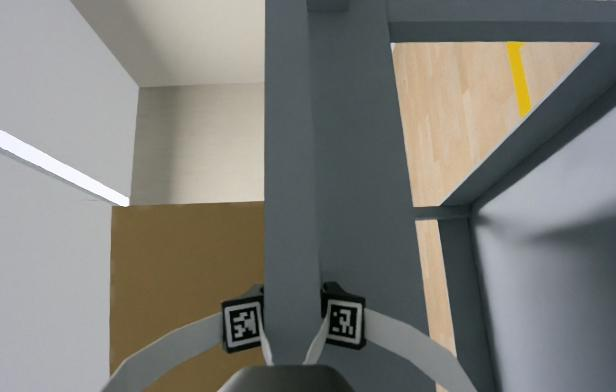

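Emit:
move --blocking false --cameras '[]' --r1 '{"base":{"translate_m":0.17,"strafe_m":-0.27},"joints":{"wrist_yaw_rad":0.9},"speeds":{"wrist_yaw_rad":0.125},"pace":"slow","contact_limits":{"translate_m":0.8}}'

Emit:
wait --seconds 6 --cameras '["r1_head_camera","r1_head_left_camera"]'

Scene clock: 1311.47 s.
move: r1 moving
r1.base_odometry: x=-0.842 y=+3.141 heading=-1.514
r1.turned_by_wheels: +0.000
r1.turned_by_imu: -0.001
r1.base_tilt: forward=-1.6 right=+1.3
r1.lidar_m: 0.46 0.29 1.00 0.58 0.52 0.49 0.62 1.11 1.09 1.27 2.24 2.26
r1.base_status: translate_m moving; strafe_m moving
r1.joint_positions: lift_m=+0.678 arm_m=+0.000 wrist_yaw_rad=+0.552 wrist_pitch_rad=+0.002 wrist_roll_rad=+1.568 gripper_m=-0.037
r1.joint_status: wrist_yaw_rad moving
r1.measured_speeds: translate_m=+0.026 strafe_m=-0.041 rotate_rad=+0.001 lift_m=+0.000 arm_m=+0.000 wrist_yaw_rad=+0.125 wrist_pitch_rad=+0.000 wrist_roll_rad=+0.000
r1.motor_effort: lift_m=+21(21) arm_m=+0(4) wheel_0=+7(9) wheel_1=-5(5) wheel_2=-7(7)
r1.servo_current: wrist_yaw_rad=13(65) wrist_pitch_rad=33(46) wrist_roll_rad=46(52) gripper_m=52(59)
r1.contact_limits: translate_m 0.8
r1.hand_pose: x=+0.4623 y=+0.0768 z=+0.8554 quat_wxyz=(+0.681, +0.679, +0.193, +0.192) (m; r1's base frame)
r1.wrist_depth_mm: - - - 224 300 1863 1229 / - - - 212 279 1863 1255 / - - - 200 264 1863 - / - - - 191 250 854 - / - 452 452 180 239 - - / - 442 212 172 229 - - / - 436 436 166 217 - -
r2.base_odometry: x=-3.577 y=+0.483 heading=-2.554
r2.turned_by_wheels: +0.000
r2.turned_by_imu: +0.000
r2.base_tilt: forward=-0.6 right=+0.0
r2.lidar_m: 1.27 0.52 2.21 3.42 3.79 4.53 3.33 1.60 1.24 1.25 1.41 1.29
r2.base_status: not commanded
r2.joint_positions: lift_m=+0.930 arm_m=+0.266 wrist_yaw_rad=+1.489 wrist_pitch_rad=+0.003 wrist_roll_rad=+0.002 gripper_m=-0.029
r2.joint_status: not commanded
r2.measured_speeds: all 0
r2.motor_effort: lift_m=+20(20) arm_m=-13(13) wheel_0=+12(12) wheel_1=-7(7) wheel_2=+11(11)
r2.servo_current: wrist_yaw_rad=202(215) wrist_pitch_rad=46(46) wrist_roll_rad=46(52) gripper_m=98(111)
r2.contact_limits: arm_m 0.1; translate_m 0.8
r2.hand_pose: x=+0.5470 y=+0.2803 z=+1.1071 quat_wxyz=(+0.735, +0.000, +0.002, +0.678) (m; r2's base frame)
r2.wrist_depth_mm: - - - 182 - - - / - - - 182 - - - / - - - 185 - - - / - - - 184 - - - / - - - 185 - - - / - - 182 186 177 - - / - - - 112 - - -
pictures: none
No camera images: "cameras" was empty.

Scene clock: 1315.43 s.
earlier move: r1 done
r1.base_odometry: x=-1.092 y=+2.963 heading=-1.513
r1.turned_by_wheels: +0.001
r1.turned_by_imu: +0.002
r1.base_tilt: forward=-1.5 right=+1.3
r1.lidar_m: 0.49 0.29 0.30 0.93 0.78 0.80 0.96 1.04 1.03 1.25 1.95 1.95
r1.base_status: done
r1.joint_positions: lift_m=+0.678 arm_m=+0.000 wrist_yaw_rad=+0.902 wrist_pitch_rad=+0.002 wrist_roll_rad=+1.568 gripper_m=-0.037
r1.joint_status: all done
r1.measured_speeds: all 0
r1.motor_effort: lift_m=+21(21) arm_m=-3(4) wheel_0=+8(14) wheel_1=-4(7) wheel_2=+3(8)
r1.servo_current: wrist_yaw_rad=39(91) wrist_pitch_rad=46(52) wrist_roll_rad=59(65) gripper_m=52(65)
r1.contact_limits: translate_m 0.8
r1.hand_pose: x=+0.4182 y=+0.1722 z=+0.8554 quat_wxyz=(+0.637, +0.635, +0.309, +0.308) (m; r1's base frame)
r1.wrist_depth_mm: - - - 210 278 1756 1160 / - - - 202 268 1808 517 / - - - 194 256 1808 - / - - 452 186 247 866 - / - 449 449 179 237 - - / - 449 449 172 229 809 - / - 148 445 167 221 - -
r2.base_odometry: x=-3.577 y=+0.483 heading=-2.554
r2.turned_by_wheels: +0.000
r2.turned_by_imu: +0.001
r2.base_tilt: forward=-0.6 right=+0.0
r2.lidar_m: 1.26 0.53 2.25 3.42 3.78 4.50 3.30 1.64 1.29 1.27 1.41 1.29
r2.base_status: not commanded
r2.joint_positions: lift_m=+0.930 arm_m=+0.266 wrist_yaw_rad=+1.489 wrist_pitch_rad=+0.003 wrist_roll_rad=+0.002 gripper_m=-0.029
r2.joint_status: not commanded
r2.measured_speeds: all 0
r2.on_its_own: wrist_yaw_rad is at rest, and its servo_current (208 mA) is outside its rest range (0 to 104 mA)
r2.motor_effort: lift_m=+20(20) arm_m=-13(13) wheel_0=+12(13) wheel_1=-7(7) wheel_2=+11(12)
r2.servo_current: wrist_yaw_rad=208(228) wrist_pitch_rad=39(52) wrist_roll_rad=59(65) gripper_m=104(111)
r2.contact_limits: arm_m 0.1; translate_m 0.8
r2.hand_pose: x=+0.5470 y=+0.2803 z=+1.1071 quat_wxyz=(+0.735, +0.000, +0.002, +0.678) (m; r2's base frame)
r2.wrist_depth_mm: - - - 182 - - - / - - - 183 - - - / - - - 185 - - - / - - - 184 - - - / - - - 186 - - - / - - 182 186 178 - - / - - - 112 - - -
wait: 3.97 of 6 s (r1 has come to rest)
pictures: r1_head_camera, r1_head_left_camera
Images, in order (width x height): r1_head_camera 420x560, r1_head_left_camera 420x672.

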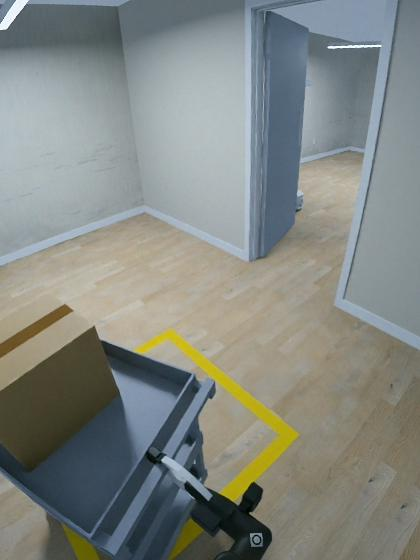

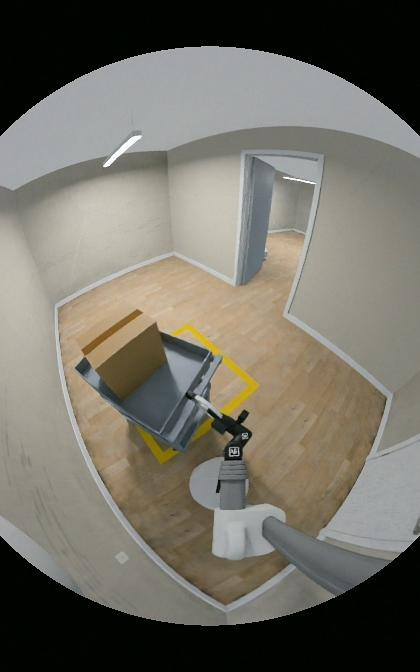

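Emit:
move --blocking false --cameras '[]' --r1 '{"base":{"translate_m":0.24,"strafe_m":-0.28},"joints":{"wrist_yaw_rad":1.35},"speeds":{"wrist_yaw_rad":0.12},"pace":"slow","contact_limits":{"translate_m":0.8}}'

Emit:
wait --seconds 6 --cameras '["r1_head_camera","r1_head_left_camera"]'

Scene clock: 1326.03 s.
move: r1 moving
r1.base_odometry: x=-1.101 y=+2.954 heading=-1.513
r1.turned_by_wheels: +0.000
r1.turned_by_imu: +0.000
r1.base_tilt: forward=-1.6 right=+1.2
r1.lidar_m: 0.46 0.30 0.28 0.94 0.82 0.80 0.99 1.04 1.05 1.21 1.94 1.95
r1.base_status: translate_m moving; strafe_m moving
r1.joint_positions: lift_m=+0.678 arm_m=+0.000 wrist_yaw_rad=+0.951 wrist_pitch_rad=+0.002 wrist_roll_rad=+1.568 gripper_m=-0.037
r1.joint_status: wrist_yaw_rad moving
r1.measured_speeds: translate_m=+0.032 strafe_m=-0.038 rotate_rad=+0.002 lift_m=+0.000 arm_m=+0.000 wrist_yaw_rad=+0.127 wrist_pitch_rad=+0.000 wrist_roll_rad=+0.000
r1.motor_effort: lift_m=+21(21) arm_m=-3(4) wheel_0=+8(10) wheel_1=-5(7) wheel_2=-3(3)
r1.servo_current: wrist_yaw_rad=20(72) wrist_pitch_rad=39(52) wrist_roll_rad=59(59) gripper_m=52(59)
r1.contact_limits: translate_m 0.8
r1.hand_pose: x=+0.4096 y=+0.1840 z=+0.8554 quat_wxyz=(+0.630, +0.628, +0.324, +0.323) (m; r1's base frame)
r1.wrist_depth_mm: - - - 203 268 1756 1255 / - - - 256 260 1756 517 / - - - 189 251 1808 - / - 449 449 183 244 - - / - 449 452 177 236 - - / - 449 449 172 230 809 - / - 141 452 167 222 - -
r2.base_odometry: x=-3.577 y=+0.483 heading=-2.554
r2.turned_by_wheels: +0.000
r2.turned_by_imu: +0.000
r2.base_tilt: forward=-0.6 right=+0.0
r2.lidar_m: 1.27 0.53 2.21 3.40 3.77 4.54 3.34 1.58 1.27 1.28 1.40 1.28
r2.base_status: not commanded
r2.joint_positions: lift_m=+0.930 arm_m=+0.266 wrist_yaw_rad=+1.489 wrist_pitch_rad=+0.003 wrist_roll_rad=+0.002 gripper_m=-0.029
r2.joint_status: not commanded
r2.measured_speeds: all 0
r2.motor_effort: lift_m=+20(20) arm_m=-13(13) wheel_0=+12(12) wheel_1=-7(7) wheel_2=+11(11)
r2.servo_current: wrist_yaw_rad=215(215) wrist_pitch_rad=46(46) wrist_roll_rad=59(59) gripper_m=104(104)
r2.contact_limits: arm_m 0.1; translate_m 0.8
r2.hand_pose: x=+0.5470 y=+0.2803 z=+1.1071 quat_wxyz=(+0.735, +0.000, +0.002, +0.678) (m; r2's base frame)
r2.wrist_depth_mm: - - - 182 - - - / - - - 182 - - - / - - - 185 - - - / - - - 183 - - - / - - - 185 - - - / - - 182 187 178 - - / - - - 112 - - -
pictures: none
No camera images: "cameras" was empty.

Scene clock: 1330.50 s.
earlier move: r1 done
r1.base_odometry: x=-1.357 y=+2.707 heading=-1.513
r1.turned_by_wheels: +0.000
r1.turned_by_imu: +0.000
r1.base_tilt: forward=-1.6 right=+1.2
r1.lidar_m: 2.39 0.35 0.25 0.43 1.14 1.17 1.18 0.96 0.99 1.19 1.57 1.58
r1.base_status: done
r1.joint_positions: lift_m=+0.678 arm_m=+0.000 wrist_yaw_rad=+1.350 wrist_pitch_rad=+0.002 wrist_roll_rad=+1.568 gripper_m=-0.037
r1.joint_status: all done
r1.measured_speeds: all 0
r1.motor_effort: lift_m=+21(21) arm_m=-4(4) wheel_0=+6(13) wheel_1=-2(7) wheel_2=-2(4)
r1.servo_current: wrist_yaw_rad=46(85) wrist_pitch_rad=46(52) wrist_roll_rad=26(78) gripper_m=52(65)
r1.contact_limits: translate_m 0.8
r1.hand_pose: x=+0.3193 y=+0.2623 z=+0.8554 quat_wxyz=(+0.553, +0.551, +0.442, +0.442) (m; r1's base frame)
r1.wrist_depth_mm: - - - 251 253 1756 1281 / - - - 186 248 1808 517 / - - - 182 243 788 - / - 445 445 178 238 854 - / - 452 452 175 234 809 - / - 455 455 172 230 820 - / - 141 462 169 225 - -
r2.base_odometry: x=-3.577 y=+0.483 heading=-2.554
r2.turned_by_wheels: +0.000
r2.turned_by_imu: +0.001
r2.base_tilt: forward=-0.6 right=+0.1
r2.lidar_m: 1.28 0.53 2.25 3.41 3.76 4.51 3.34 1.60 1.29 1.25 1.41 1.27
r2.base_status: not commanded
r2.joint_positions: lift_m=+0.930 arm_m=+0.266 wrist_yaw_rad=+1.489 wrist_pitch_rad=+0.003 wrist_roll_rad=+0.002 gripper_m=-0.029
r2.joint_status: not commanded
r2.measured_speeds: all 0
r2.on_its_own: wrist_yaw_rad is at rest, and its servo_current (208 mA) is outside its rest range (0 to 104 mA)
r2.motor_effort: lift_m=+20(20) arm_m=-13(13) wheel_0=+12(13) wheel_1=-7(7) wheel_2=+11(11)
r2.servo_current: wrist_yaw_rad=208(234) wrist_pitch_rad=39(52) wrist_roll_rad=52(65) gripper_m=104(111)
r2.contact_limits: arm_m 0.1; translate_m 0.8
r2.hand_pose: x=+0.5470 y=+0.2803 z=+1.1071 quat_wxyz=(+0.735, +0.000, +0.002, +0.678) (m; r2's base frame)
r2.wrist_depth_mm: - - - 182 - - - / - - - 182 - - - / - - - 185 - - - / - - - 183 - - - / - - - 184 - - - / - - 182 186 178 - - / - - - 112 - - -
wait: 4.47 of 6 s (r1 has come to rest)
pictures: r1_head_camera, r1_head_left_camera
Images, in order (width x height): r1_head_camera 420x560, r1_head_left_camera 420x672.

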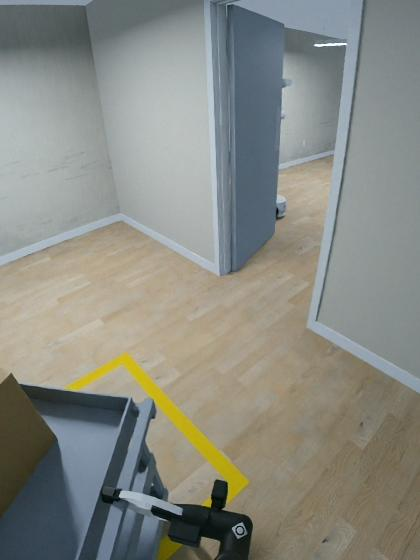

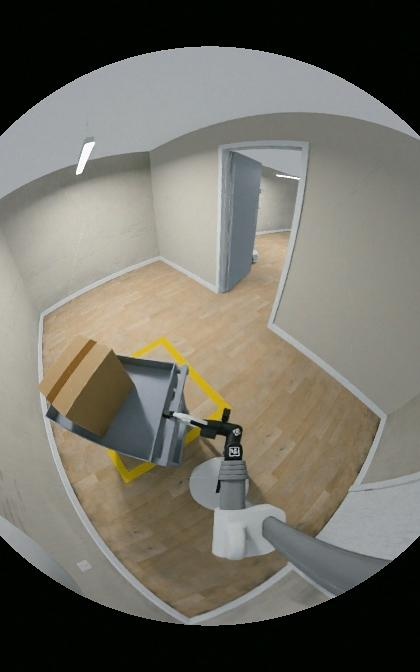

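Emit:
move --blocking false --cameras '[]' --r1 '{"base":{"translate_m":0.41,"strafe_m":-0.05},"joints":{"wrist_yaw_rad":1.75},"speeds":{"wrist_yaw_rad":0.1},"pace":"slow","contact_limits":{"translate_m":0.8}}'

Emit:
wait --seconds 6 --cameras '["r1_head_camera","r1_head_left_camera"]'

Scene clock: 1345.40 s.
move: r1 moving
r1.base_odometry: x=-1.358 y=+2.695 heading=-1.513
r1.turned_by_wheels: +0.000
r1.turned_by_imu: +0.000
r1.base_tilt: forward=-1.6 right=+1.3
r1.lidar_m: 2.38 0.39 0.25 0.40 1.18 1.18 1.18 0.98 0.98 1.20 1.57 1.61
r1.base_status: translate_m moving; strafe_m moving
r1.joint_positions: lift_m=+0.678 arm_m=+0.000 wrist_yaw_rad=+1.391 wrist_pitch_rad=+0.002 wrist_roll_rad=+1.568 gripper_m=-0.037
r1.joint_status: wrist_yaw_rad moving
r1.measured_speeds: translate_m=+0.048 strafe_m=-0.007 rotate_rad=-0.002 lift_m=+0.000 arm_m=+0.000 wrist_yaw_rad=+0.106 wrist_pitch_rad=+0.000 wrist_roll_rad=+0.000
r1.motor_effort: lift_m=+21(21) arm_m=-3(4) wheel_0=+4(9) wheel_1=+4(6) wheel_2=-7(8)
r1.servo_current: wrist_yaw_rad=59(59) wrist_pitch_rad=39(52) wrist_roll_rad=46(59) gripper_m=59(59)
r1.contact_limits: translate_m 0.8
r1.hand_pose: x=+0.3084 y=+0.2682 z=+0.8554 quat_wxyz=(+0.544, +0.542, +0.453, +0.453) (m; r1's base frame)
r1.wrist_depth_mm: - - - 185 248 1708 1281 / - - - 181 244 1863 - / - - - 179 241 809 - / - 442 445 176 237 866 - / - 449 452 174 234 809 - / - 455 459 171 230 820 - / - 141 469 169 227 - -
r2.base_odometry: x=-3.577 y=+0.483 heading=-2.554
r2.turned_by_wheels: +0.000
r2.turned_by_imu: +0.000
r2.base_tilt: forward=-0.6 right=+0.0
r2.lidar_m: 1.27 0.55 2.21 3.41 3.79 4.52 3.32 1.62 1.29 1.26 1.40 1.29
r2.base_status: not commanded
r2.joint_positions: lift_m=+0.930 arm_m=+0.266 wrist_yaw_rad=+1.489 wrist_pitch_rad=+0.003 wrist_roll_rad=+0.002 gripper_m=-0.029
r2.joint_status: not commanded
r2.measured_speeds: all 0
r2.motor_effort: lift_m=+20(20) arm_m=-13(13) wheel_0=+11(12) wheel_1=-7(7) wheel_2=+11(11)
r2.servo_current: wrist_yaw_rad=221(221) wrist_pitch_rad=46(52) wrist_roll_rad=46(59) gripper_m=104(104)
r2.contact_limits: arm_m 0.1; translate_m 0.8
r2.hand_pose: x=+0.5470 y=+0.2803 z=+1.1071 quat_wxyz=(+0.735, +0.000, +0.002, +0.678) (m; r2's base frame)
r2.wrist_depth_mm: - - - 182 - - - / - - - 183 - - - / - - - 186 - - - / - - - 184 - - - / - - - 185 - - - / - - 182 186 178 - - / - - - 112 - - -
pictures: none
No camera images: "cameras" was empty.

Scene clock: 1350.30 s.
earlier move: r1 done
r1.base_odometry: x=-1.383 y=+2.295 heading=-1.513
r1.turned_by_wheels: +0.001
r1.turned_by_imu: +0.000
r1.base_tilt: forward=-1.5 right=+1.3
r1.lidar_m: 2.00 0.42 0.25 0.25 0.61 1.48 1.47 1.25 1.28 1.43 1.28 1.27
r1.base_status: done
r1.joint_positions: lift_m=+0.678 arm_m=+0.000 wrist_yaw_rad=+1.754 wrist_pitch_rad=+0.002 wrist_roll_rad=+1.568 gripper_m=-0.037
r1.joint_status: all done
r1.measured_speeds: all 0
r1.motor_effort: lift_m=+21(21) arm_m=+4(4) wheel_0=+6(10) wheel_1=+2(8) wheel_2=-2(10)
r1.servo_current: wrist_yaw_rad=72(91) wrist_pitch_rad=39(52) wrist_roll_rad=46(72) gripper_m=52(59)
r1.contact_limits: translate_m 0.8
r1.hand_pose: x=+0.2044 y=+0.2995 z=+0.8554 quat_wxyz=(+0.453, +0.451, +0.543, +0.544) (m; r1's base frame)
r1.wrist_depth_mm: - - - 202 268 1756 1281 / - - - 256 260 1756 508 / - - - 189 251 1808 - / - 445 449 183 244 - - / - 449 449 177 236 - - / - 449 452 172 229 820 - / - 148 452 167 222 - -
r2.base_odometry: x=-3.577 y=+0.483 heading=-2.554
r2.turned_by_wheels: +0.000
r2.turned_by_imu: +0.001
r2.base_tilt: forward=-0.6 right=+0.0
r2.lidar_m: 1.27 0.55 2.22 3.41 3.75 4.53 3.29 1.60 1.28 1.27 1.40 1.30
r2.base_status: not commanded
r2.joint_positions: lift_m=+0.930 arm_m=+0.266 wrist_yaw_rad=+1.489 wrist_pitch_rad=+0.003 wrist_roll_rad=+0.002 gripper_m=-0.029
r2.joint_status: not commanded
r2.measured_speeds: all 0
r2.on_its_own: wrist_yaw_rad is at rest, and its servo_current (221 mA) is outside its rest range (0 to 104 mA)
r2.motor_effort: lift_m=+20(20) arm_m=-13(14) wheel_0=+12(12) wheel_1=-7(8) wheel_2=+11(11)
r2.servo_current: wrist_yaw_rad=221(221) wrist_pitch_rad=46(52) wrist_roll_rad=52(59) gripper_m=104(111)
r2.contact_limits: arm_m 0.1; translate_m 0.8
r2.hand_pose: x=+0.5470 y=+0.2803 z=+1.1071 quat_wxyz=(+0.735, +0.000, +0.002, +0.678) (m; r2's base frame)
r2.wrist_depth_mm: - - - 182 - - - / - - - 182 - - - / - - - 185 - - - / - - - 184 - - - / - - - 185 - - - / - - 182 186 177 - - / - - - 112 - - -
wait: 4.90 of 6 s (r1 has come to rest)
pictures: r1_head_camera, r1_head_left_camera
Images, in order (width x height): r1_head_camera 420x560, r1_head_left_camera 420x672.

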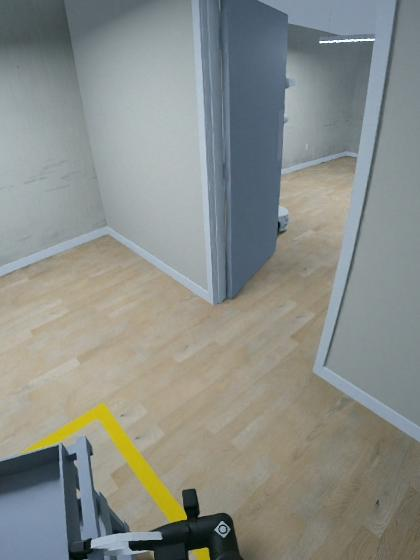

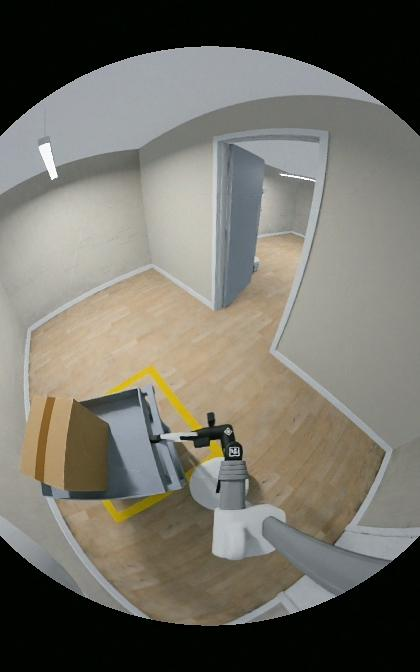

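Emit:
move --blocking false --cameras '[]' --r1 '{"base":{"translate_m":0.42,"strafe_m":-0.03},"joints":{"wrist_yaw_rad":2.1},"speeds":{"wrist_yaw_rad":0.1},"pace":"slow","contact_limits":{"translate_m":0.8}}'

Emit:
wait --seconds 6 --cameras '["r1_head_camera","r1_head_left_camera"]'

Scene clock: 1373.67 s.
move: r1 moving
r1.base_odometry: x=-1.383 y=+2.283 heading=-1.512
r1.turned_by_wheels: +0.001
r1.turned_by_imu: +0.000
r1.base_tilt: forward=-1.6 right=+1.3
r1.lidar_m: 1.98 0.39 0.25 0.25 0.57 1.49 1.50 1.27 1.28 1.45 1.26 1.27
r1.base_status: translate_m moving; strafe_m moving
r1.joint_positions: lift_m=+0.678 arm_m=+0.000 wrist_yaw_rad=+1.794 wrist_pitch_rad=+0.002 wrist_roll_rad=+1.568 gripper_m=-0.037
r1.joint_status: wrist_yaw_rad moving
r1.measured_speeds: translate_m=+0.048 strafe_m=-0.004 rotate_rad=+0.001 lift_m=+0.000 arm_m=+0.000 wrist_yaw_rad=+0.114 wrist_pitch_rad=+0.000 wrist_roll_rad=+0.000
r1.motor_effort: lift_m=+21(21) arm_m=+3(4) wheel_0=+5(9) wheel_1=+5(6) wheel_2=-7(7)
r1.servo_current: wrist_yaw_rad=20(78) wrist_pitch_rad=46(46) wrist_roll_rad=59(65) gripper_m=59(65)
r1.contact_limits: translate_m 0.8
r1.hand_pose: x=+0.1924 y=+0.3006 z=+0.8554 quat_wxyz=(+0.442, +0.440, +0.552, +0.553) (m; r1's base frame)
r1.wrist_depth_mm: - - - 257 260 1708 1308 / - - - 191 253 1756 517 / - - - 183 247 809 - / - 445 445 180 241 - - / - 449 449 176 236 809 - / - 452 449 172 229 798 - / - 148 459 168 224 - -
r2.base_odometry: x=-3.577 y=+0.483 heading=-2.554
r2.turned_by_wheels: +0.000
r2.turned_by_imu: +0.000
r2.base_tilt: forward=-0.6 right=+0.0
r2.lidar_m: 1.27 0.55 2.23 3.42 3.77 4.53 3.28 1.60 1.30 1.25 1.43 1.28
r2.base_status: not commanded
r2.joint_positions: lift_m=+0.930 arm_m=+0.266 wrist_yaw_rad=+1.489 wrist_pitch_rad=+0.003 wrist_roll_rad=+0.002 gripper_m=-0.029
r2.joint_status: not commanded
r2.measured_speeds: all 0
r2.motor_effort: lift_m=+20(20) arm_m=-13(13) wheel_0=+12(12) wheel_1=-7(7) wheel_2=+11(11)
r2.servo_current: wrist_yaw_rad=208(221) wrist_pitch_rad=39(46) wrist_roll_rad=39(52) gripper_m=104(111)
r2.contact_limits: arm_m 0.1; translate_m 0.8
r2.hand_pose: x=+0.5470 y=+0.2803 z=+1.1071 quat_wxyz=(+0.735, +0.000, +0.002, +0.678) (m; r2's base frame)
r2.wrist_depth_mm: - - - 182 - - - / - - - 182 - - - / - - - 185 - - - / - - - 183 - - - / - - - 185 - - - / - - 182 186 177 - - / - - - 112 - - -
pictures: none
No camera images: "cameras" was empty.

Scene clock: 1378.67 s.
earlier move: r1 done
r1.base_odometry: x=-1.388 y=+1.874 heading=-1.512
r1.turned_by_wheels: +0.000
r1.turned_by_imu: +0.003
r1.base_tilt: forward=-1.6 right=+1.2
r1.lidar_m: 1.57 2.17 0.30 0.25 0.25 1.80 1.77 1.55 1.56 1.12 0.97 0.98
r1.base_status: done
r1.joint_positions: lift_m=+0.678 arm_m=+0.000 wrist_yaw_rad=+2.104 wrist_pitch_rad=+0.002 wrist_roll_rad=+1.568 gripper_m=-0.037
r1.joint_status: all done
r1.measured_speeds: all 0
r1.motor_effort: lift_m=+21(21) arm_m=+0(4) wheel_0=+3(17) wheel_1=+9(17) wheel_2=-1(7)
r1.servo_current: wrist_yaw_rad=46(104) wrist_pitch_rad=46(52) wrist_roll_rad=46(85) gripper_m=52(65)
r1.contact_limits: translate_m 0.8
r1.hand_pose: x=+0.0995 y=+0.2928 z=+0.8554 quat_wxyz=(+0.352, +0.349, +0.614, +0.614) (m; r1's base frame)
r1.wrist_depth_mm: - - - 167 227 1708 525 / - - - 167 228 809 - / - 430 430 168 229 - - / - 439 442 168 230 - - / - 455 455 169 232 809 - / - 473 469 170 231 - - / - 141 179 171 232 - -
r2.base_odometry: x=-3.577 y=+0.483 heading=-2.554
r2.turned_by_wheels: +0.000
r2.turned_by_imu: +0.001
r2.base_tilt: forward=-0.6 right=+0.0
r2.lidar_m: 1.26 0.53 2.25 3.40 3.79 4.53 3.29 1.62 1.28 1.26 1.41 1.30
r2.base_status: not commanded
r2.joint_positions: lift_m=+0.930 arm_m=+0.266 wrist_yaw_rad=+1.489 wrist_pitch_rad=+0.003 wrist_roll_rad=+0.002 gripper_m=-0.029
r2.joint_status: not commanded
r2.measured_speeds: all 0
r2.on_its_own: wrist_yaw_rad is at rest, and its servo_current (215 mA) is outside its rest range (0 to 104 mA)
r2.motor_effort: lift_m=+20(20) arm_m=-13(13) wheel_0=+12(13) wheel_1=-7(7) wheel_2=+11(11)
r2.servo_current: wrist_yaw_rad=215(221) wrist_pitch_rad=39(52) wrist_roll_rad=39(65) gripper_m=98(117)
r2.contact_limits: arm_m 0.1; translate_m 0.8
r2.hand_pose: x=+0.5470 y=+0.2803 z=+1.1071 quat_wxyz=(+0.735, +0.000, +0.002, +0.678) (m; r2's base frame)
r2.wrist_depth_mm: - - - 182 - - - / - - - 183 - - - / - - - 185 - - - / - - - 185 - - - / - - - 185 - - - / - - 182 187 177 - - / - - - 112 - - -
wait: 5.00 of 6 s (r1 has come to rest)
pictures: r1_head_camera, r1_head_left_camera
Images, in order (width x height): r1_head_camera 420x560, r1_head_left_camera 420x672.

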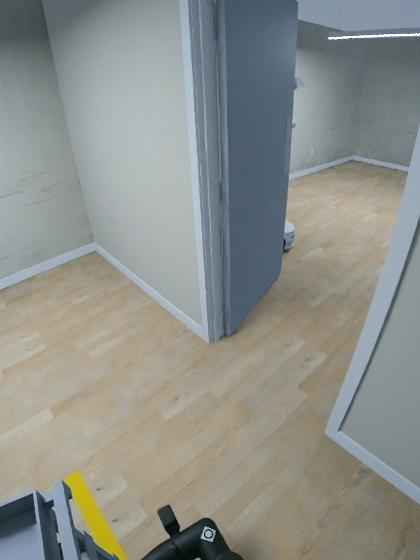

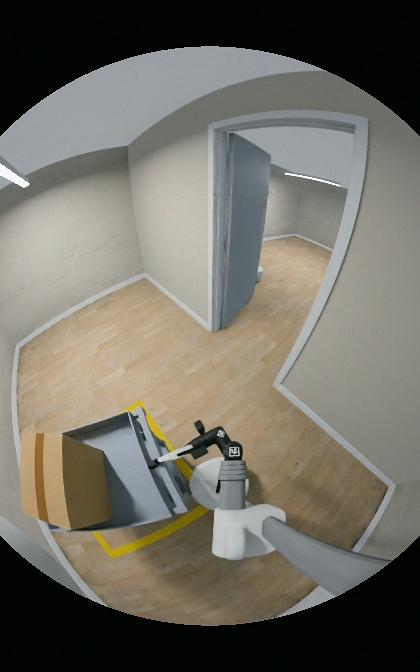

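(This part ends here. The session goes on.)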